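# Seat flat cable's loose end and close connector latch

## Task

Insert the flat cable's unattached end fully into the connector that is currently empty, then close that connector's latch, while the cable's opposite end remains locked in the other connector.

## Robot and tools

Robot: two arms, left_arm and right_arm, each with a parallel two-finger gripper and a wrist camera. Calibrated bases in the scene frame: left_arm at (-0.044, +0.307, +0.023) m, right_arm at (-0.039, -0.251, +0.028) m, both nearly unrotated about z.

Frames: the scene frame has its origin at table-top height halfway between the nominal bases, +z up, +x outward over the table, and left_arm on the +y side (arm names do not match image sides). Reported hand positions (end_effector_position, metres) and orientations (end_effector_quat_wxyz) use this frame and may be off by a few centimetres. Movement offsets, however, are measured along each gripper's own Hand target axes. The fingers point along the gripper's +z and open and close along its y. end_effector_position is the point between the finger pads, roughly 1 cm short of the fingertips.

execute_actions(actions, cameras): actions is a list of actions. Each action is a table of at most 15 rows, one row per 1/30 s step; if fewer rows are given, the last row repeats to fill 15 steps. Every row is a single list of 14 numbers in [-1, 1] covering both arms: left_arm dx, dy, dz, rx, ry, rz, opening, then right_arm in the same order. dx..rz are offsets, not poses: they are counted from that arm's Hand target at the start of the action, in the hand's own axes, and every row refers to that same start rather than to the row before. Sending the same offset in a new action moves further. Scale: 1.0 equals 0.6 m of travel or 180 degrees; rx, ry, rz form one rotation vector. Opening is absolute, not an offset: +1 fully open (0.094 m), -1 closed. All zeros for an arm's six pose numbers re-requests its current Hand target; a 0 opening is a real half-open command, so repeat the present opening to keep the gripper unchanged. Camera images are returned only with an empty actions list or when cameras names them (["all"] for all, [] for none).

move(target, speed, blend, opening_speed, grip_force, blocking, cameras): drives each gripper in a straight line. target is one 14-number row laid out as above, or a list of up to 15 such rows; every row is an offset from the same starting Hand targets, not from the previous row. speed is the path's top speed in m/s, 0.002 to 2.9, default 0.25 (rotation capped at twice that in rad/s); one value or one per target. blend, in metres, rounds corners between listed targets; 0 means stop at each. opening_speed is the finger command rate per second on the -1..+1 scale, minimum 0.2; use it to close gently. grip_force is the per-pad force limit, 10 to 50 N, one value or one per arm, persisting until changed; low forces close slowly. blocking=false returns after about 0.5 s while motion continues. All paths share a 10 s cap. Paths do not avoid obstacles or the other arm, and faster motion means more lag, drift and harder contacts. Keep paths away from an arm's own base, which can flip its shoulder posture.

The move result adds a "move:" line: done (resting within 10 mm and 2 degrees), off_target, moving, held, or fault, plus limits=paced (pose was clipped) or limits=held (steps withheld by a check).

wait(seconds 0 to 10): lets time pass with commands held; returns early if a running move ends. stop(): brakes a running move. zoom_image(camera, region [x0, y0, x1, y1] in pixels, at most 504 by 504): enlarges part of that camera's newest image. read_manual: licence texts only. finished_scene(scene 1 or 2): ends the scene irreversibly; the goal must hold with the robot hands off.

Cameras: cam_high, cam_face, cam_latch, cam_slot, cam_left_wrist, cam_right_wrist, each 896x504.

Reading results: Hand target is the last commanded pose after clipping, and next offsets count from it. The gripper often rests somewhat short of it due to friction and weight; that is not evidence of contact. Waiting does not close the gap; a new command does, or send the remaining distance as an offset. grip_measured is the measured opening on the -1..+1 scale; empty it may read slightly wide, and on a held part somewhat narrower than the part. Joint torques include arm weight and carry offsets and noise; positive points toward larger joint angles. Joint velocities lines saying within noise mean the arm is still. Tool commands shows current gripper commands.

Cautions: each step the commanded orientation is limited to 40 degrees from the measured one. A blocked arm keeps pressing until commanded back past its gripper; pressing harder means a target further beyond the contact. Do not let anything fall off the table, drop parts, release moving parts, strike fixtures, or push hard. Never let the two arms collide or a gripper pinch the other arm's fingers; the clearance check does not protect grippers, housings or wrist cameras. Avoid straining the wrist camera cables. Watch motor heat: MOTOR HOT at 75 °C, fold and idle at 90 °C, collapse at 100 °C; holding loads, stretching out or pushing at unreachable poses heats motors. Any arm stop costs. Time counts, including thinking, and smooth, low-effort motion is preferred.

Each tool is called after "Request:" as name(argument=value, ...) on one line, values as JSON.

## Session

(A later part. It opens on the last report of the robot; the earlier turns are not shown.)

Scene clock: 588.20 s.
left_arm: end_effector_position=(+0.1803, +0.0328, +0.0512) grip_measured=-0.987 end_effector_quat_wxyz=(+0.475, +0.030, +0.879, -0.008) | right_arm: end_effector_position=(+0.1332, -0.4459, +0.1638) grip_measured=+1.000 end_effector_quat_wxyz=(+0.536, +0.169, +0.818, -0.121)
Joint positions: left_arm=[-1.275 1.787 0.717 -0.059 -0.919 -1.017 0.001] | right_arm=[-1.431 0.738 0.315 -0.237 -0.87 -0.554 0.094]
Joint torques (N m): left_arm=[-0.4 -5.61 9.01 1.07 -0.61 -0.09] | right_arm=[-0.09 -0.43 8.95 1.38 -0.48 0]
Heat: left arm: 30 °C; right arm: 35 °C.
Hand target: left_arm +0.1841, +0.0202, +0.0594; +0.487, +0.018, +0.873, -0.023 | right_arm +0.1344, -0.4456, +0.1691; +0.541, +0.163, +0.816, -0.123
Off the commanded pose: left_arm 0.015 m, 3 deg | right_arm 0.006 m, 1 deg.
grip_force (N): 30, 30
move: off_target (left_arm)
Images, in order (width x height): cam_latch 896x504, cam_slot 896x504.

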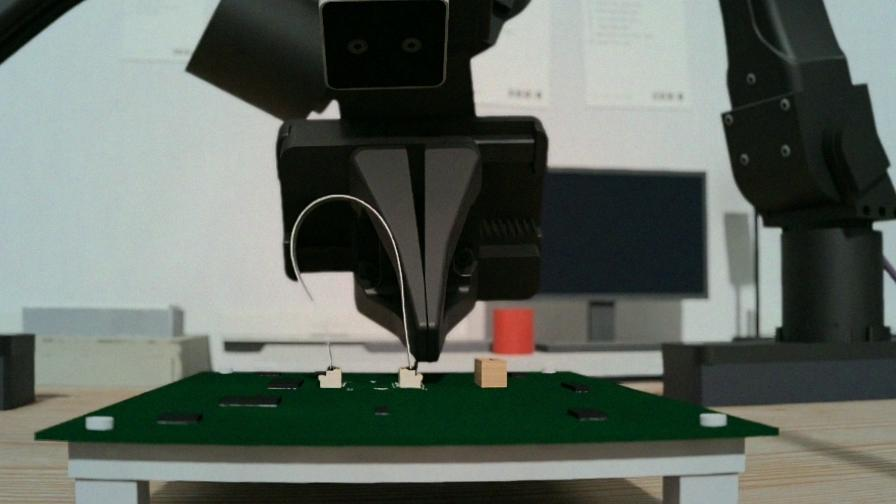

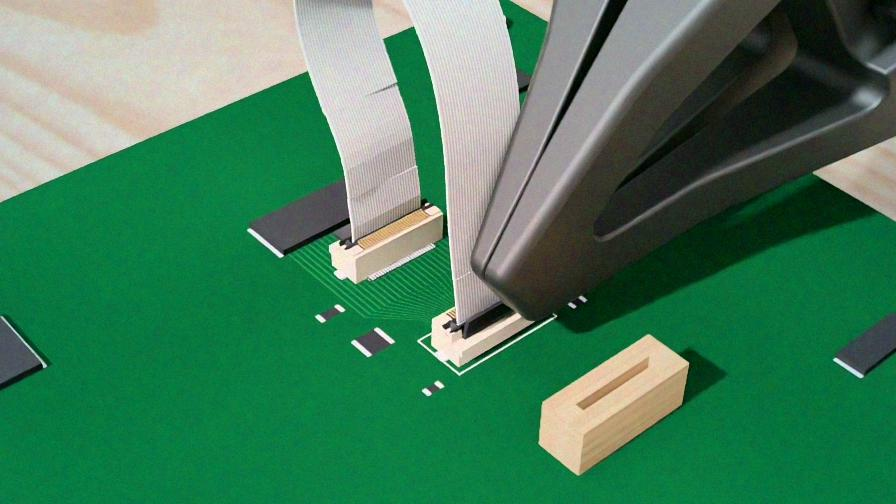

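Request:
move(target=[-0.00091, -0.00167, 0.00004, 0.00103, -0.00059, -0.00169, -1, 0, 0, 0, 0, 0, 0, 1], speed=0.02)

Request:
move(target=[0.0036, 0.0012, 0.00182, -0.00129, 0.00074, 0.00206, -1, 0, 0, 0, 0, 0, 0, 1], speed=0.02, cameras=["cam_latch", "cam_slot"])

Request:
zoom_image(camera="cam_latch", region=[380, 310, 460, 400])

Request:
zoom_image(camera="cam_slot", region=[430, 200, 570, 380])

Scene clock: 590.17 s.
left_arm: end_effector_position=(+0.1803, +0.0327, +0.0512) grip_measured=-0.987 end_effector_quat_wxyz=(+0.475, +0.030, +0.879, -0.008) | right_arm: end_effector_position=(+0.1332, -0.4459, +0.1638) grip_measured=+1.000 end_effector_quat_wxyz=(+0.536, +0.169, +0.818, -0.121)
Joint positions: left_arm=[-1.275 1.787 0.717 -0.059 -0.919 -1.017 0.001] | right_arm=[-1.431 0.738 0.315 -0.237 -0.87 -0.554 0.094]
Joint torques (N m): left_arm=[-0.49 -5.61 9.05 1.13 -0.6 -0.11] | right_arm=[-0.09 -0.5 8.91 1.38 -0.46 -0.02]
Heat: left arm: 30 °C; right arm: 35 °C.
Hand target: left_arm +0.1844, +0.0192, +0.0599; +0.488, +0.016, +0.872, -0.026 | right_arm +0.1344, -0.4456, +0.1691; +0.541, +0.163, +0.816, -0.123
Off the commanded pose: left_arm 0.017 m, 3 deg | right_arm 0.006 m, 1 deg.
grip_force (N): 30, 30
move: off_target (left_arm)

Scene clock: 590.90 s.
left_arm: end_effector_position=(+0.1811, +0.0330, +0.0507) grip_measured=-0.987 end_effector_quat_wxyz=(+0.478, +0.029, +0.878, -0.006) | right_arm: end_effector_position=(+0.1332, -0.4459, +0.1638) grip_measured=+1.000 end_effector_quat_wxyz=(+0.536, +0.169, +0.818, -0.121)
Joint positions: left_arm=[-1.275 1.794 0.719 -0.057 -0.927 -1.018 0.001] | right_arm=[-1.431 0.738 0.315 -0.237 -0.87 -0.554 0.094]
Joint torques (N m): left_arm=[-0.46 -5.6 8.79 1.11 -0.53 -0.09] | right_arm=[-0.08 -0.53 8.88 1.39 -0.46 0]
Heat: left arm: 30 °C; right arm: 35 °C.
Hand target: left_arm +0.1842, +0.0198, +0.0574; +0.487, +0.018, +0.873, -0.022 | right_arm +0.1344, -0.4456, +0.1691; +0.541, +0.163, +0.816, -0.123
Off the commanded pose: left_arm 0.015 m, 3 deg | right_arm 0.006 m, 1 deg.
grip_force (N): 30, 30
move: off_target (left_arm)
Images, in order (width x height): cam_latch 896x504, cam_slot 896x504.

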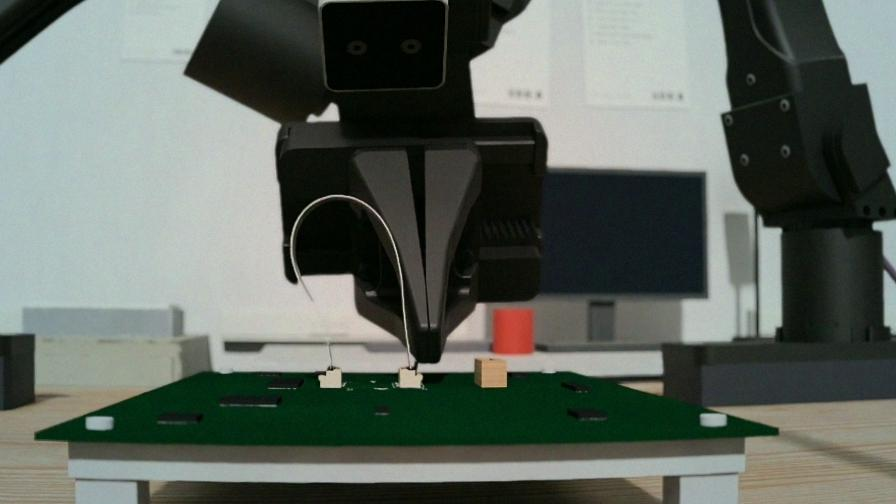

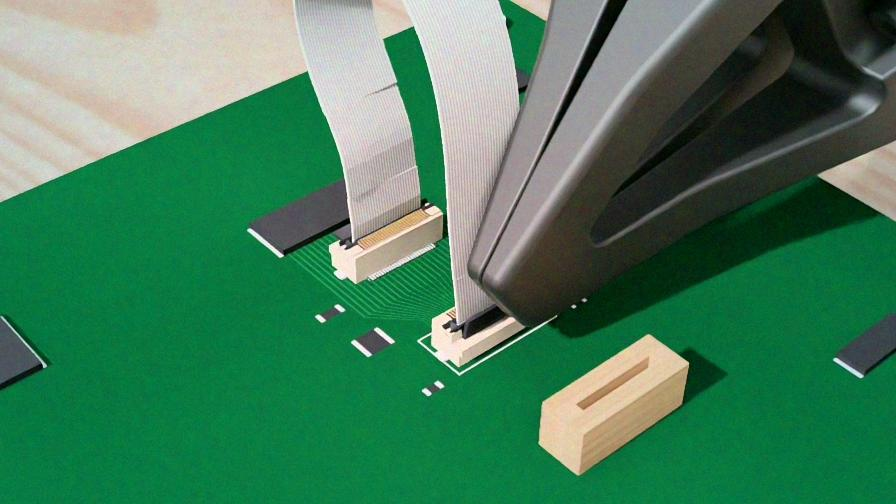

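Scaled by 5.600 from the camera's 896x504 image, which has a finer 1280x720 frame.

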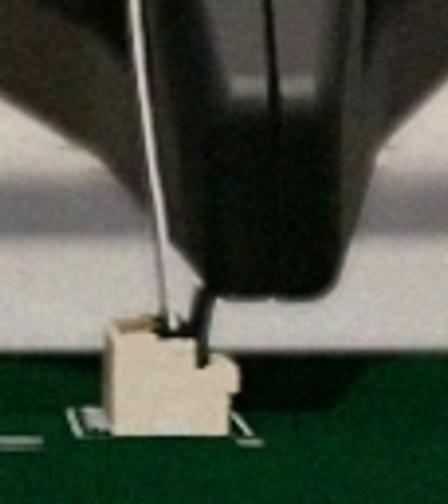

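Scaled by 2.800 from the camera's 896x504 image, which has a finer 1280x720 frame.

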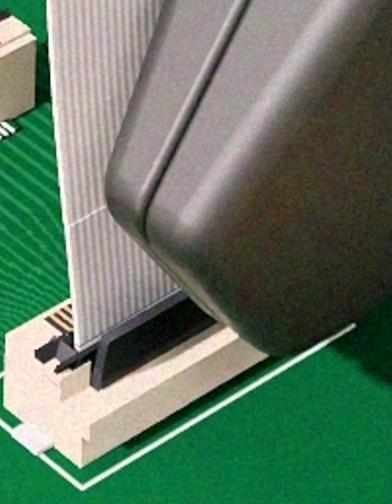

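Request:
move(target=[-0.02616, -0.00829, -0.01325, 0.00928, -0.00535, -0.01502, -1, 0, 0, 0, 0, 0, 0, 1], speed=0.05)

Request:
move(target=[-0.00109, -0.00207, 0.00012, 0.00129, -0.00074, -0.00207, -1, 0, 0, 0, 0, 0, 0, 1], speed=0.03, cameras=["cam_latch", "cam_slot"])

Request:
zoom_image(camera="cam_latch", region=[380, 310, 460, 400])

Request:
zoom_image(camera="cam_slot", region=[430, 200, 570, 380])

Scene clock: 593.10 s.
left_arm: end_effector_position=(+0.1814, +0.0316, +0.0536) grip_measured=-0.987 end_effector_quat_wxyz=(+0.479, +0.027, +0.877, -0.011) | right_arm: end_effector_position=(+0.1332, -0.4459, +0.1638) grip_measured=+1.000 end_effector_quat_wxyz=(+0.536, +0.169, +0.818, -0.121)
Joint positions: left_arm=[-1.275 1.786 0.719 -0.053 -0.926 -1.018 0.001] | right_arm=[-1.431 0.738 0.315 -0.237 -0.87 -0.554 0.094]
Joint torques (N m): left_arm=[-0.36 -9.21 8.83 1.12 -0.52 -0.11] | right_arm=[-0.12 -0.53 8.91 1.38 -0.47 0]
Heat: left arm: 30 °C; right arm: 35 °C.
Hand target: left_arm +0.1854, +0.0152, +0.0750; +0.494, +0.004, +0.868, -0.047 | right_arm +0.1344, -0.4456, +0.1691; +0.541, +0.163, +0.816, -0.123
Off the commanded pose: left_arm 0.027 m, 5 deg | right_arm 0.006 m, 1 deg.
grip_force (N): 30, 30
move: off_target (left_arm)

Scene clock: 593.80 s.
left_arm: end_effector_position=(+0.1815, +0.0313, +0.0537) grip_measured=-0.987 end_effector_quat_wxyz=(+0.479, +0.026, +0.877, -0.012) | right_arm: end_effector_position=(+0.1332, -0.4459, +0.1638) grip_measured=+1.000 end_effector_quat_wxyz=(+0.536, +0.169, +0.818, -0.121)
Joint positions: left_arm=[-1.275 1.786 0.719 -0.051 -0.926 -1.018 0.001] | right_arm=[-1.431 0.738 0.315 -0.237 -0.87 -0.554 0.094]
Joint torques (N m): left_arm=[-0.39 -9.24 8.8 1.17 -0.51 -0.11] | right_arm=[-0.03 -0.49 8.92 1.38 -0.47 -0.02]
Heat: left arm: 30 °C; right arm: 35 °C.
Hand target: left_arm +0.1858, +0.0140, +0.0756; +0.494, +0.003, +0.868, -0.050 | right_arm +0.1344, -0.4456, +0.1691; +0.541, +0.163, +0.816, -0.123
Off the commanded pose: left_arm 0.028 m, 6 deg | right_arm 0.006 m, 1 deg.
grip_force (N): 30, 30
move: off_target (left_arm)
Images, in order (width x height): cam_latch 896x504, cam_slot 896x504.

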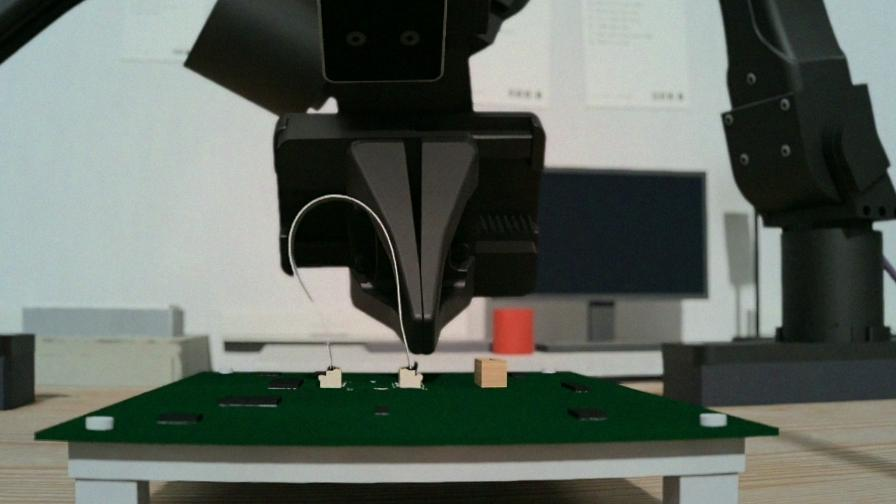

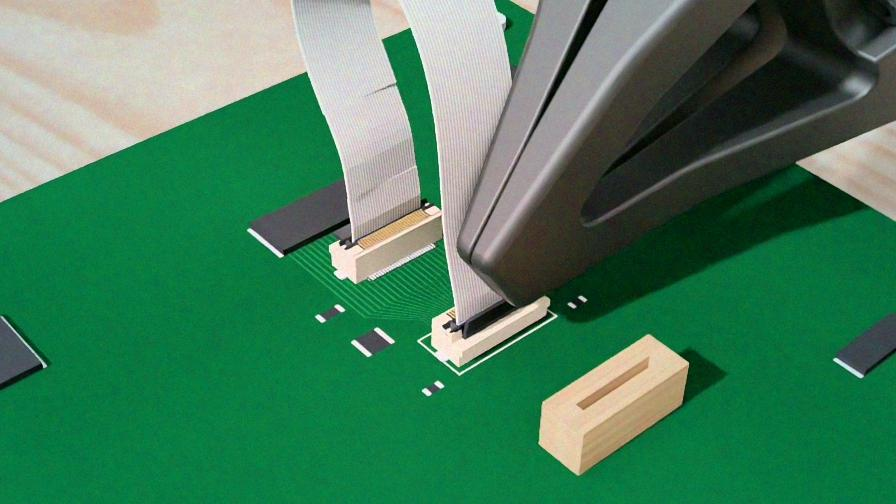

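Scaled by 5.600 from the camera's 896x504 image, which has a finer 1280x720 frame.

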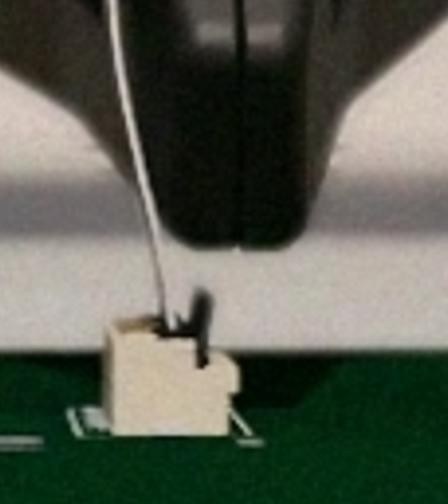

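Scaled by 2.800 from the camera's 896x504 image, which has a finer 1280x720 frame.

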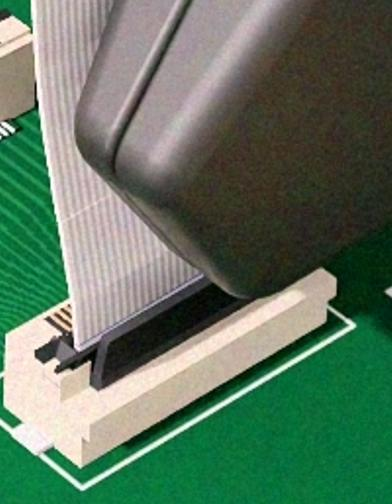

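Request:
move(target=[0.02618, 0.00999, 0.01261, -0.00933, 0.00535, 0.01517, -1, 0, 0, 0, 0, 0, 0, 1], speed=0.04, cameras=["cam_latch", "cam_slot"])

Request:
zoom_image(camera="cam_latch", region=[380, 310, 460, 400])

Request:
zoom_image(camera="cam_slot", region=[430, 200, 570, 380])

Scene clock: 595.67 s.
left_arm: end_effector_position=(+0.1816, +0.0319, +0.0514) grip_measured=-0.987 end_effector_quat_wxyz=(+0.479, +0.027, +0.877, -0.008) | right_arm: end_effector_position=(+0.1332, -0.4459, +0.1638) grip_measured=+1.000 end_effector_quat_wxyz=(+0.536, +0.169, +0.818, -0.121)
Joint positions: left_arm=[-1.275 1.795 0.719 -0.049 -0.929 -1.018 0.001] | right_arm=[-1.431 0.738 0.315 -0.237 -0.87 -0.554 0.094]
Joint torques (N m): left_arm=[-0.43 -5.61 8.8 1.12 -0.51 -0.1] | right_arm=[-0.13 -0.47 8.9 1.38 -0.48 -0.01]
Heat: left arm: 30 °C; right arm: 35 °C.
Hand target: left_arm +0.1845, +0.0185, +0.0578; +0.488, +0.016, +0.872, -0.026 | right_arm +0.1344, -0.4456, +0.1691; +0.541, +0.163, +0.816, -0.123
Off the commanded pose: left_arm 0.015 m, 3 deg | right_arm 0.006 m, 1 deg.
grip_force (N): 30, 30
move: off_target (left_arm)
Images, in order (width x height): cam_latch 896x504, cam_slot 896x504.

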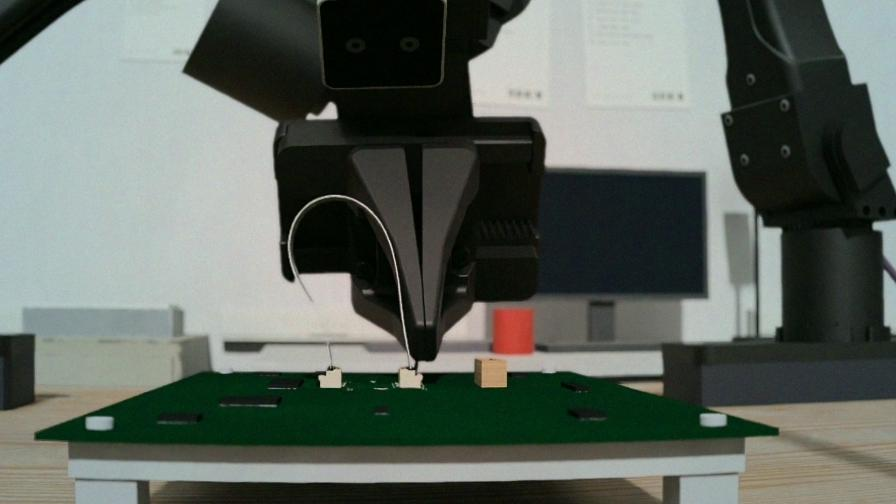

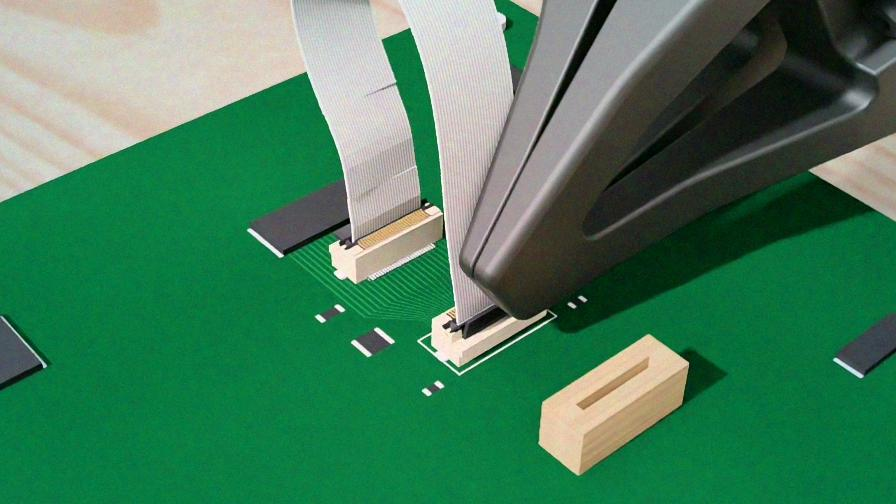

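Scaled by 5.600 from the camera's 896x504 image, which has a finer 1280x720 frame.

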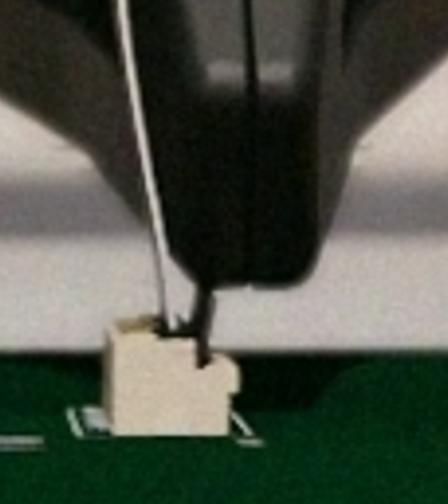

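Scaled by 2.800 from the camera's 896x504 image, which has a finer 1280x720 frame.

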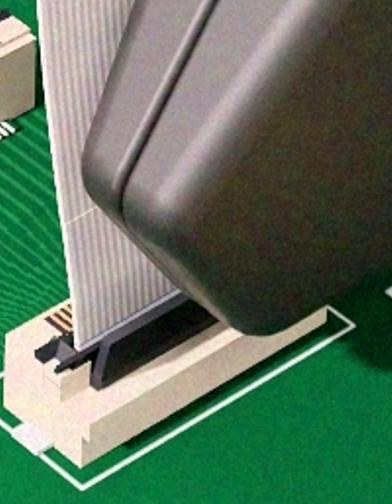

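Request:
move(target=[0.0069, 0.01283, -0.0003, -0.00797, 0.0046, 0.01299, -1, 0, 0, 0, 0, 0, 0, 1], speed=0.02, cameras=["cam_latch", "cam_slot"])

Request:
zoom_image(camera="cam_latch", region=[380, 310, 460, 400])

Request:
zoom_image(camera="cam_slot", region=[430, 200, 570, 380])

Scene clock: 598.30 s.
left_arm: end_effector_position=(+0.1810, +0.0337, +0.0506) grip_measured=-0.987 end_effector_quat_wxyz=(+0.477, +0.031, +0.878, -0.002) | right_arm: end_effector_position=(+0.1332, -0.4459, +0.1638) grip_measured=+1.000 end_effector_quat_wxyz=(+0.536, +0.169, +0.818, -0.121)
Joint positions: left_arm=[-1.275 1.795 0.722 -0.066 -0.928 -1.018 0.001] | right_arm=[-1.431 0.738 0.315 -0.237 -0.87 -0.554 0.094]
Joint torques (N m): left_arm=[-0.4 -5.56 8.47 0.8 -0.49 -0.04] | right_arm=[-0.09 -0.47 8.88 1.37 -0.47 0]
Heat: left arm: 30 °C; right arm: 35 °C.
Hand target: left_arm +0.1826, +0.0263, +0.0542; +0.482, +0.028, +0.875, -0.004 | right_arm +0.1344, -0.4456, +0.1691; +0.541, +0.163, +0.816, -0.123
Off the commanded pose: left_arm 0.008 m, 1 deg | right_arm 0.006 m, 1 deg.
grip_force (N): 30, 30
move: done
Images, in order (width x height): cam_latch 896x504, cam_slot 896x504.

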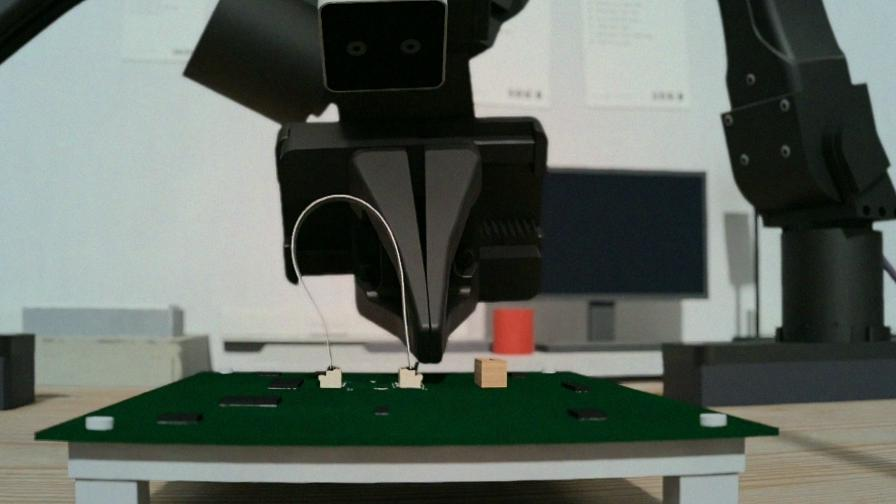

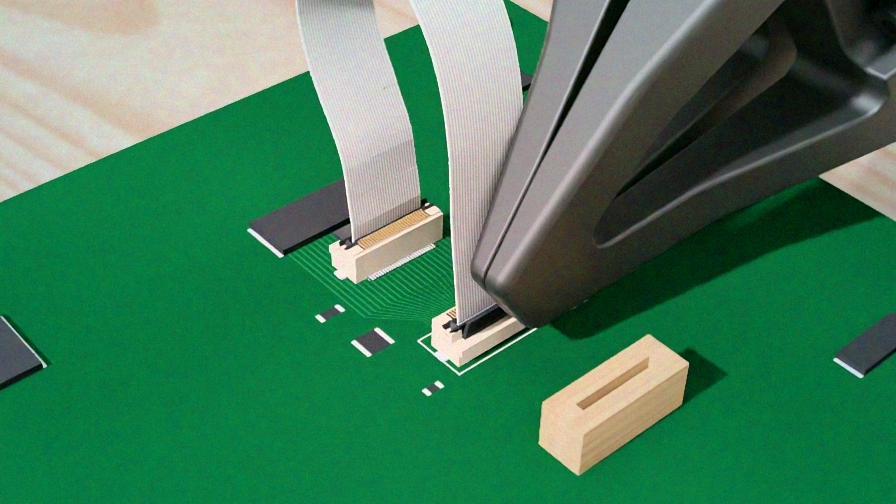

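Scaled by 5.600 from the camera's 896x504 image, which has a finer 1280x720 frame.

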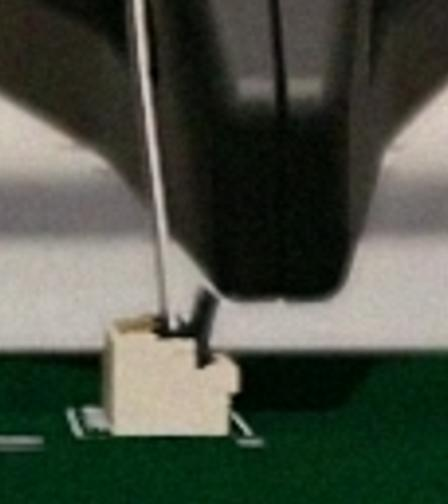

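Scaled by 2.800 from the camera's 896x504 image, which has a finer 1280x720 frame.

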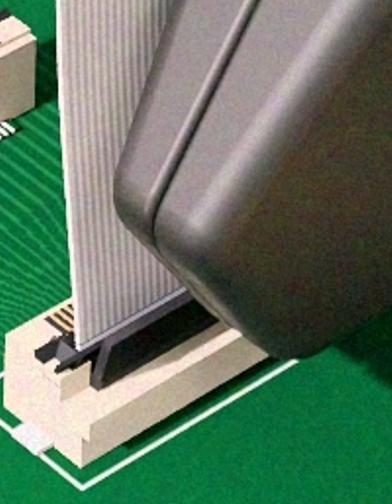

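Request:
move(target=[-0.0355, -0.0104, -0.0183, 0.0127, -0.0073, -0.0205, -1, 0, 0, 0, 0, 0, 0, 1], speed=0.06)

Request:
move(target=[0, 0, 0, 0, 0, 0.22, -1, 0, 0, 0, 0, 0, 0, 1], speed=0.15, cameras=["cam_latch", "cam_slot", "cam_face"])

Request:
zoom_image(camera="cam_latch", region=[370, 280, 480, 400])

Request:
zoom_image(camera="cam_slot", region=[430, 200, 570, 380])

Scene clock: 604.93 s.
left_arm: end_effector_position=(+0.1814, +0.0313, +0.0586) grip_measured=-0.987 end_effector_quat_wxyz=(+0.480, +0.025, +0.877, -0.014) | right_arm: end_effector_position=(+0.1332, -0.4459, +0.1638) grip_measured=+1.000 end_effector_quat_wxyz=(+0.536, +0.169, +0.818, -0.121)
Joint positions: left_arm=[-1.275 1.767 0.722 -0.067 -0.926 -1.018 0.001] | right_arm=[-1.431 0.738 0.315 -0.237 -0.87 -0.554 0.094]
Joint torques (N m): left_arm=[-0.32 -9.05 8.85 0.85 -0.53 -0.06] | right_arm=[-0.1 -0.53 8.95 1.38 -0.48 0]
Heat: left arm: 30 °C; right arm: 35 °C.
Hand target: left_arm +0.1844, +0.0195, +0.0779; +0.491, +0.010, +0.870, -0.038 | right_arm +0.1344, -0.4456, +0.1691; +0.541, +0.163, +0.816, -0.123
Off the commanded pose: left_arm 0.023 m, 4 deg | right_arm 0.006 m, 1 deg.
grip_force (N): 30, 30
move: off_target (left_arm)

Scene clock: 607.97 s.
left_arm: end_effector_position=(+0.1812, +0.0323, +0.0581) grip_measured=-0.987 end_effector_quat_wxyz=(+0.455, +0.319, +0.818, +0.150) | right_arm: end_effector_position=(+0.1332, -0.4459, +0.1638) grip_measured=+1.000 end_effector_quat_wxyz=(+0.536, +0.169, +0.818, -0.121)
Joint positions: left_arm=[-1.275 1.767 0.722 -0.073 -0.926 -0.335 0.001] | right_arm=[-1.431 0.738 0.315 -0.237 -0.87 -0.554 0.094]
Joint torques (N m): left_arm=[-0.38 -9.06 8.85 0.92 -0.53 0] | right_arm=[-0.08 -0.5 8.91 1.37 -0.47 0]
Heat: left arm: 30 °C; right arm: 35 °C.
Hand target: left_arm +0.1844, +0.0195, +0.0779; +0.475, +0.304, +0.815, +0.131 | right_arm +0.1344, -0.4456, +0.1691; +0.541, +0.163, +0.816, -0.123
Off the commanded pose: left_arm 0.024 m, 4 deg | right_arm 0.006 m, 1 deg.
grip_force (N): 30, 30
move: off_target (left_arm)
Images, in order (width x height): cam_face 896x504, cam_latch 896x504, cam_slot 896x504.

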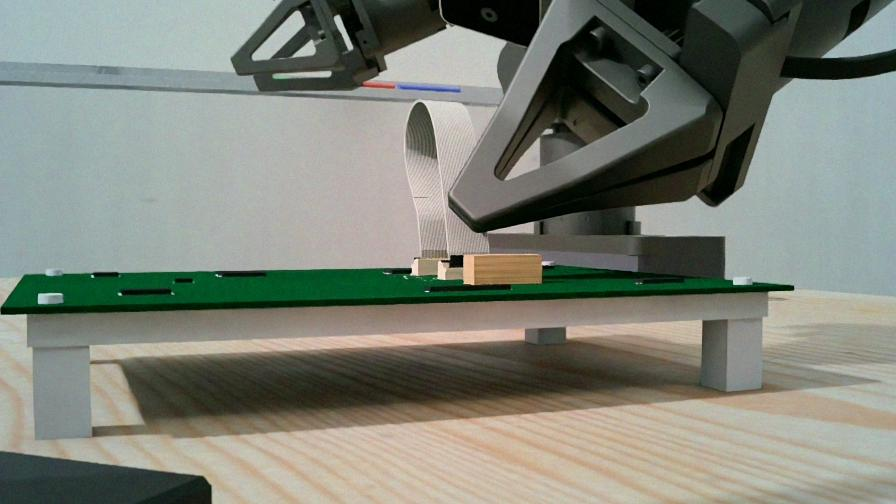

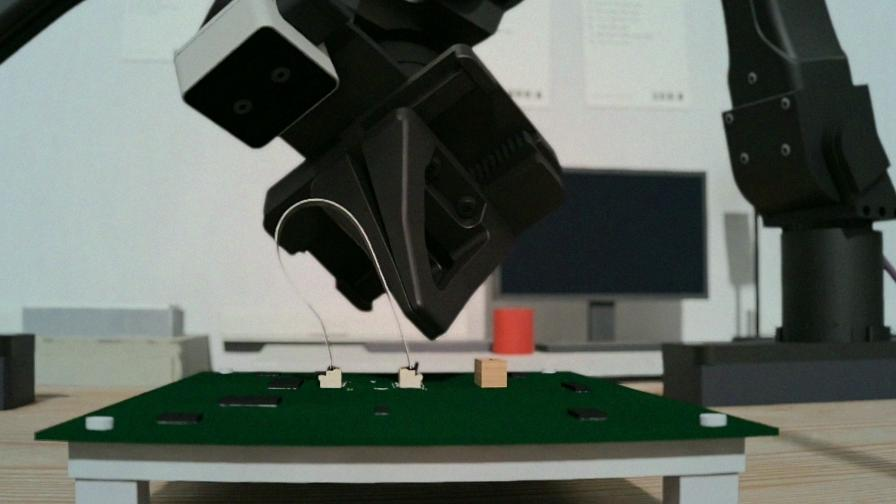

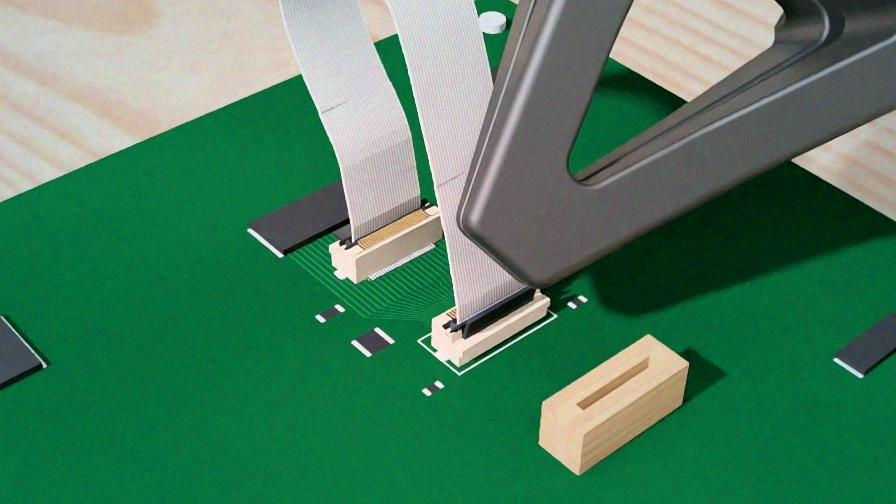

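Scaled by 4.200 from the camera's 896x504 image, which has a finer 1280x720 frame.

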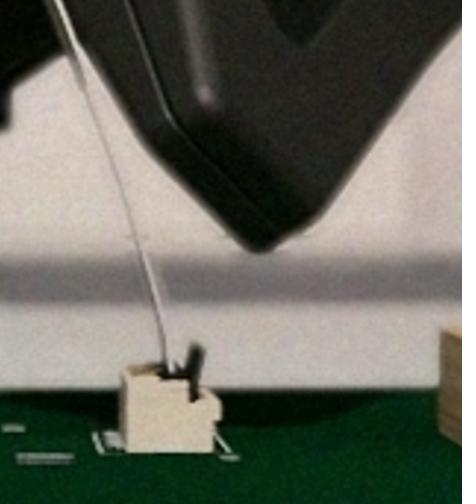

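Scaled by 2.800 from the camera's 896x504 image, which has a finer 1280x720 frame.

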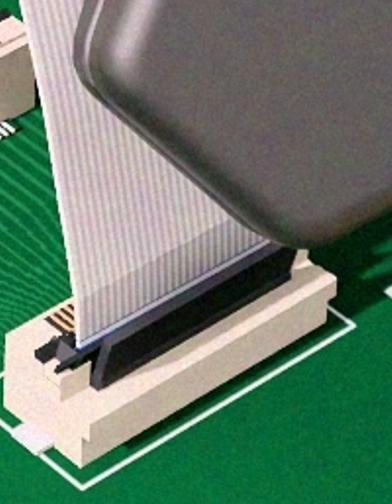

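Request:
move(target=[-0.01979, -0.00867, 0.00092, 0.00477, -0.01291, -0.01908, -1, 0, 0, 0, 0, 0, 0, 1], speed=0.05, cameras=["cam_latch", "cam_slot"])

Request:
zoom_image(camera="cam_latch", region=[370, 280, 480, 400])

Request:
zoom_image(camera="cam_slot", region=[430, 200, 570, 380])

Scene clock: 612.33 s.
left_arm: end_effector_position=(+0.1833, +0.0244, +0.0623) grip_measured=-0.987 end_effector_quat_wxyz=(+0.468, +0.307, +0.818, +0.132) | right_arm: end_effector_position=(+0.1332, -0.4459, +0.1638) grip_measured=+1.000 end_effector_quat_wxyz=(+0.536, +0.169, +0.818, -0.121)
Joint positions: left_arm=[-1.275 1.767 0.722 -0.022 -0.926 -0.334 0.001] | right_arm=[-1.431 0.738 0.315 -0.237 -0.87 -0.554 0.094]
Joint torques (N m): left_arm=[-0.44 -8.76 8.96 1.24 -0.51 -0.03] | right_arm=[-0.06 -0.55 8.95 1.37 -0.47 -0.01]
Heat: left arm: 30 °C; right arm: 35 °C.
Hand target: left_arm +0.1873, +0.0080, +0.0833; +0.493, +0.285, +0.815, +0.104 | right_arm +0.1344, -0.4456, +0.1691; +0.541, +0.163, +0.816, -0.123
Off the commanded pose: left_arm 0.027 m, 5 deg | right_arm 0.006 m, 1 deg.
grip_force (N): 30, 30
move: off_target (left_arm)
Images, in order (width x height): cam_latch 896x504, cam_slot 896x504.

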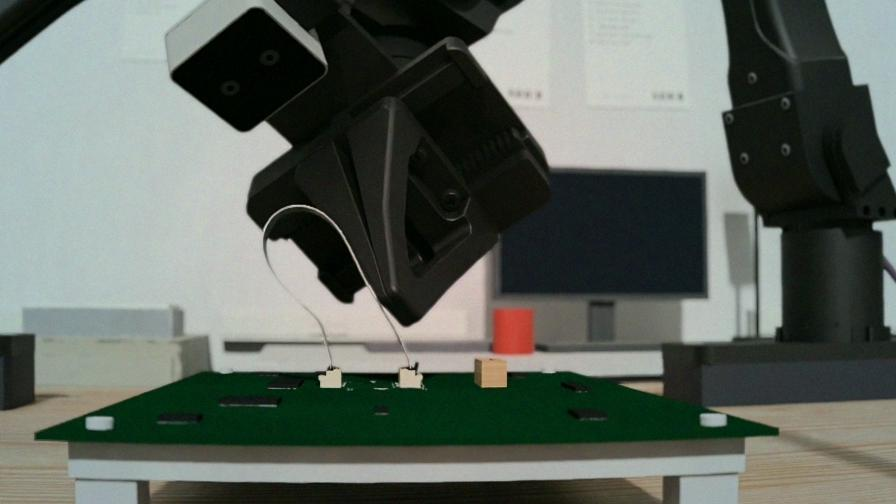

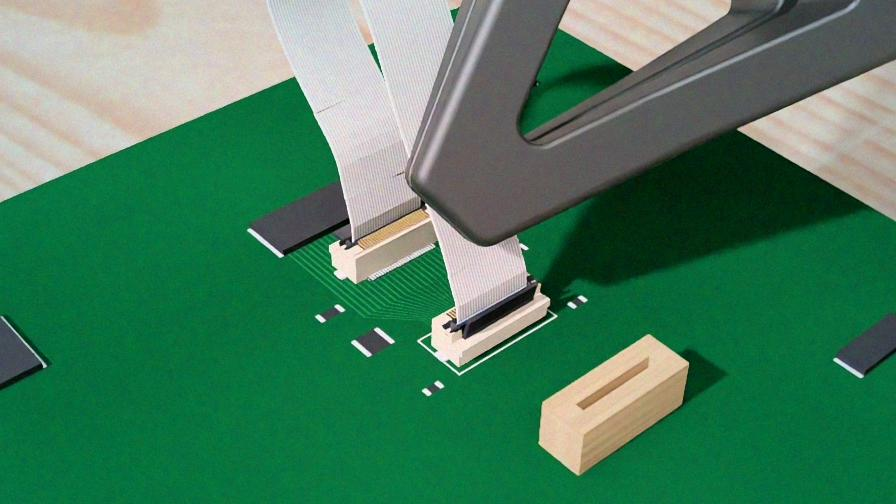

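Scaled by 4.200 from the camera's 896x504 image, which has a finer 1280x720 frame.

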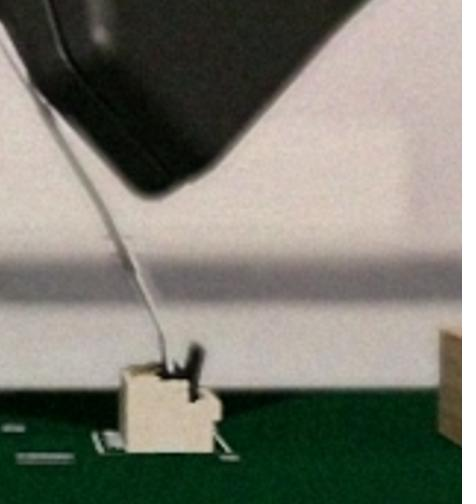

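Scaled by 2.800 from the camera's 896x504 image, which has a finer 1280x720 frame.

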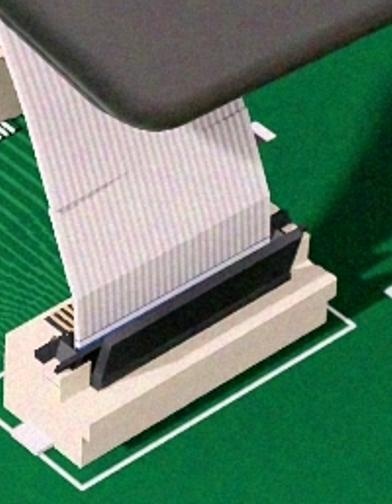

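Request:
move(target=[0.03039, -0.00948, 0.01406, -0.00407, 0.01099, 0.01625, -1, 0, 0, 0, 0, 0, 0, 1], speed=0.04, cameras=["cam_latch", "cam_slot"])

Request:
zoom_image(camera="cam_latch", region=[370, 280, 480, 400])

Request:
zoom_image(camera="cam_slot", region=[430, 200, 570, 380])

Scene clock: 615.27 s.
left_arm: end_effector_position=(+0.1829, +0.0258, +0.0550) grip_measured=-0.987 end_effector_quat_wxyz=(+0.463, +0.312, +0.818, +0.139) | right_arm: end_effector_position=(+0.1332, -0.4459, +0.1638) grip_measured=+1.000 end_effector_quat_wxyz=(+0.536, +0.169, +0.818, -0.121)
Joint positions: left_arm=[-1.275 1.792 0.722 -0.019 -0.926 -0.334 0.001] | right_arm=[-1.431 0.738 0.315 -0.237 -0.87 -0.554 0.094]
Joint torques (N m): left_arm=[-0.43 -5.85 8.75 1.17 -0.53 -0.03] | right_arm=[-0.09 -0.43 8.95 1.37 -0.48 -0.02]
Heat: left arm: 30 °C; right arm: 35 °C.
Hand target: left_arm +0.1861, +0.0128, +0.0630; +0.478, +0.301, +0.815, +0.127 | right_arm +0.1344, -0.4456, +0.1691; +0.541, +0.163, +0.816, -0.123
Off the commanded pose: left_arm 0.016 m, 3 deg | right_arm 0.006 m, 1 deg.
grip_force (N): 30, 30
move: off_target (left_arm)
Images, in order (width x height): cam_latch 896x504, cam_slot 896x504.

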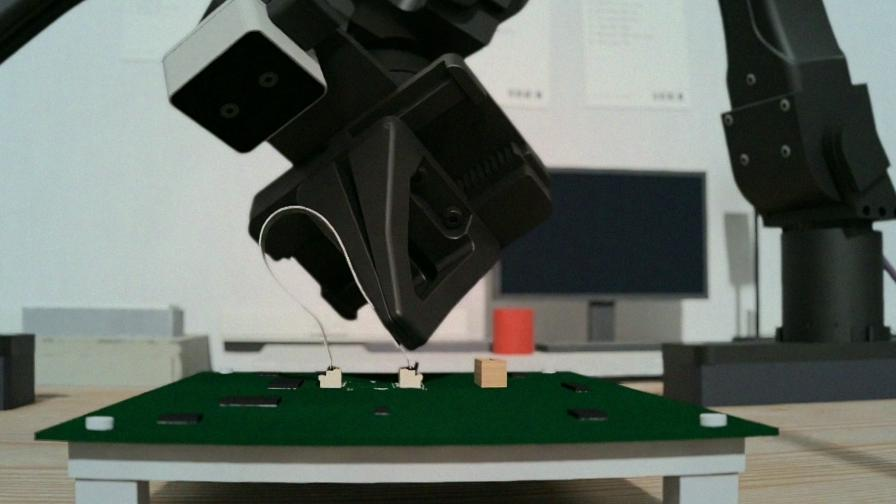

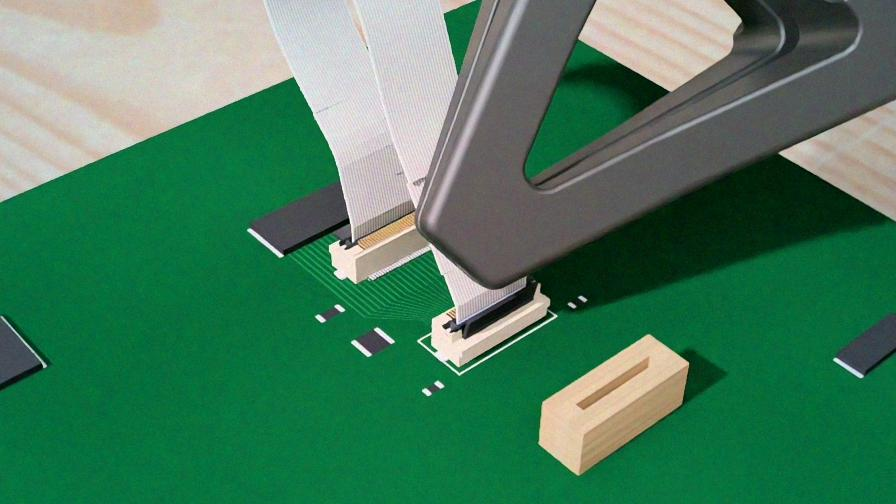

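Scaled by 4.200 from the camera's 896x504 image, which has a finer 1280x720 frame.

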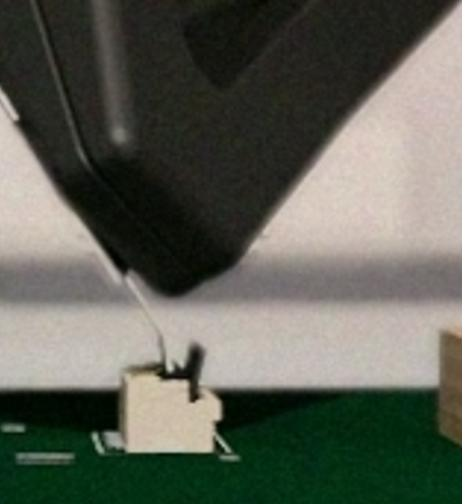

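Scaled by 2.800 from the camera's 896x504 image, which has a finer 1280x720 frame.

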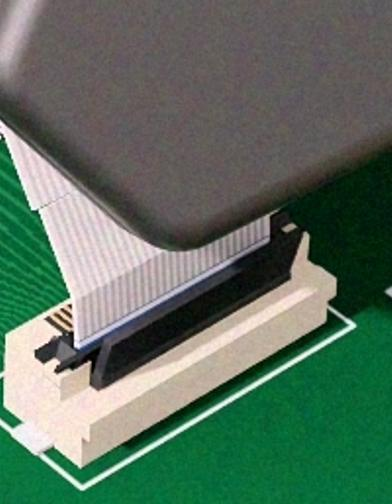

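Request:
move(target=[0.00505, -0.00225, 0.00295, -0.00061, 0.00166, 0.00245, -1, 0, 0, 0, 0, 0, 0, 1], speed=0.03, cameras=["cam_latch", "cam_slot"])

Request:
zoom_image(camera="cam_latch", region=[370, 310, 450, 400])

Request:
zoom_image(camera="cam_slot", region=[430, 200, 570, 380])

Scene clock: 617.20 s.
left_arm: end_effector_position=(+0.1830, +0.0267, +0.0525) grip_measured=-0.987 end_effector_quat_wxyz=(+0.462, +0.313, +0.818, +0.143) | right_arm: end_effector_position=(+0.1332, -0.4459, +0.1638) grip_measured=+1.000 end_effector_quat_wxyz=(+0.536, +0.169, +0.818, -0.121)
Joint positions: left_arm=[-1.275 1.801 0.722 -0.017 -0.928 -0.334 0.001] | right_arm=[-1.431 0.738 0.315 -0.237 -0.87 -0.554 0.094]
Joint torques (N m): left_arm=[-0.44 -5.72 8.7 1.2 -0.5 -0.01] | right_arm=[-0.1 -0.5 8.92 1.38 -0.47 0]
Heat: left arm: 30 °C; right arm: 35 °C.
Hand target: left_arm +0.1860, +0.0134, +0.0592; +0.475, +0.303, +0.815, +0.130 | right_arm +0.1344, -0.4456, +0.1691; +0.541, +0.163, +0.816, -0.123
Off the commanded pose: left_arm 0.015 m, 2 deg | right_arm 0.006 m, 1 deg.
grip_force (N): 30, 30
move: off_target (left_arm)
Images, in order (width x height): cam_latch 896x504, cam_slot 896x504.

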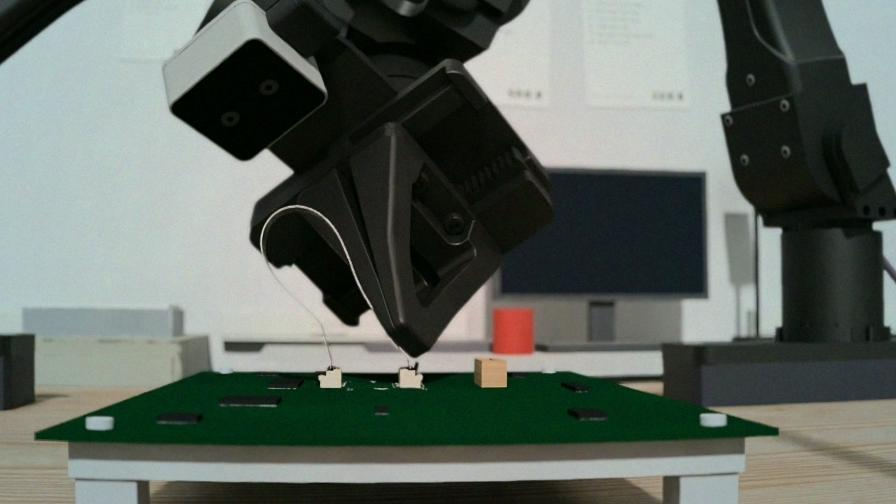

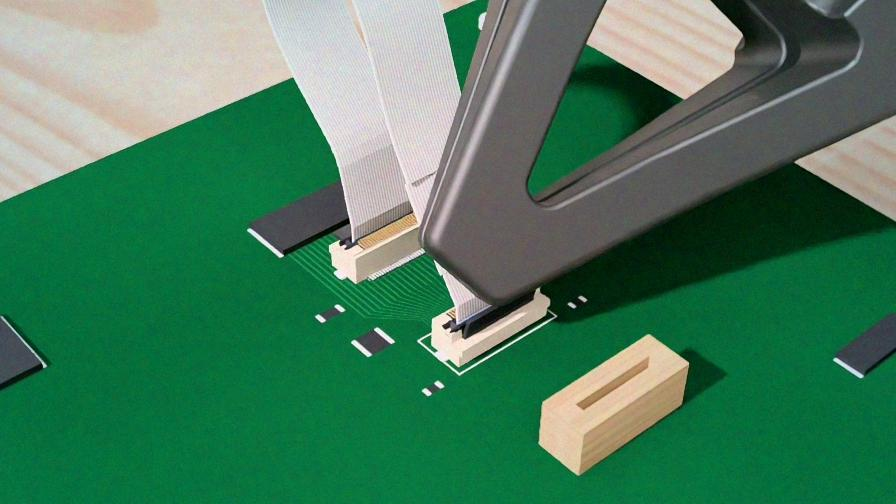

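Scaled by 5.600 from the camera's 896x504 image, which has a finer 1280x720 frame.

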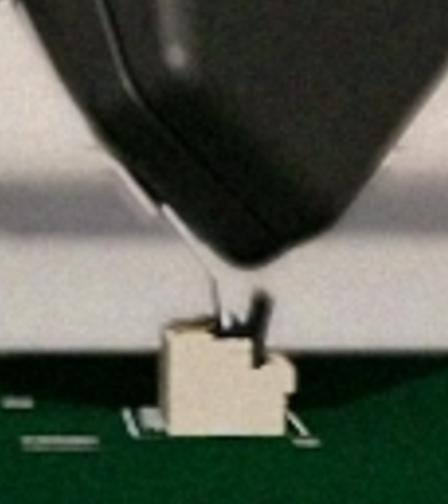

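Scaled by 2.800 from the camera's 896x504 image, which has a finer 1280x720 frame.

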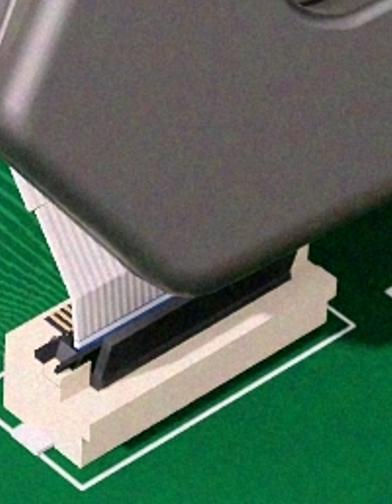

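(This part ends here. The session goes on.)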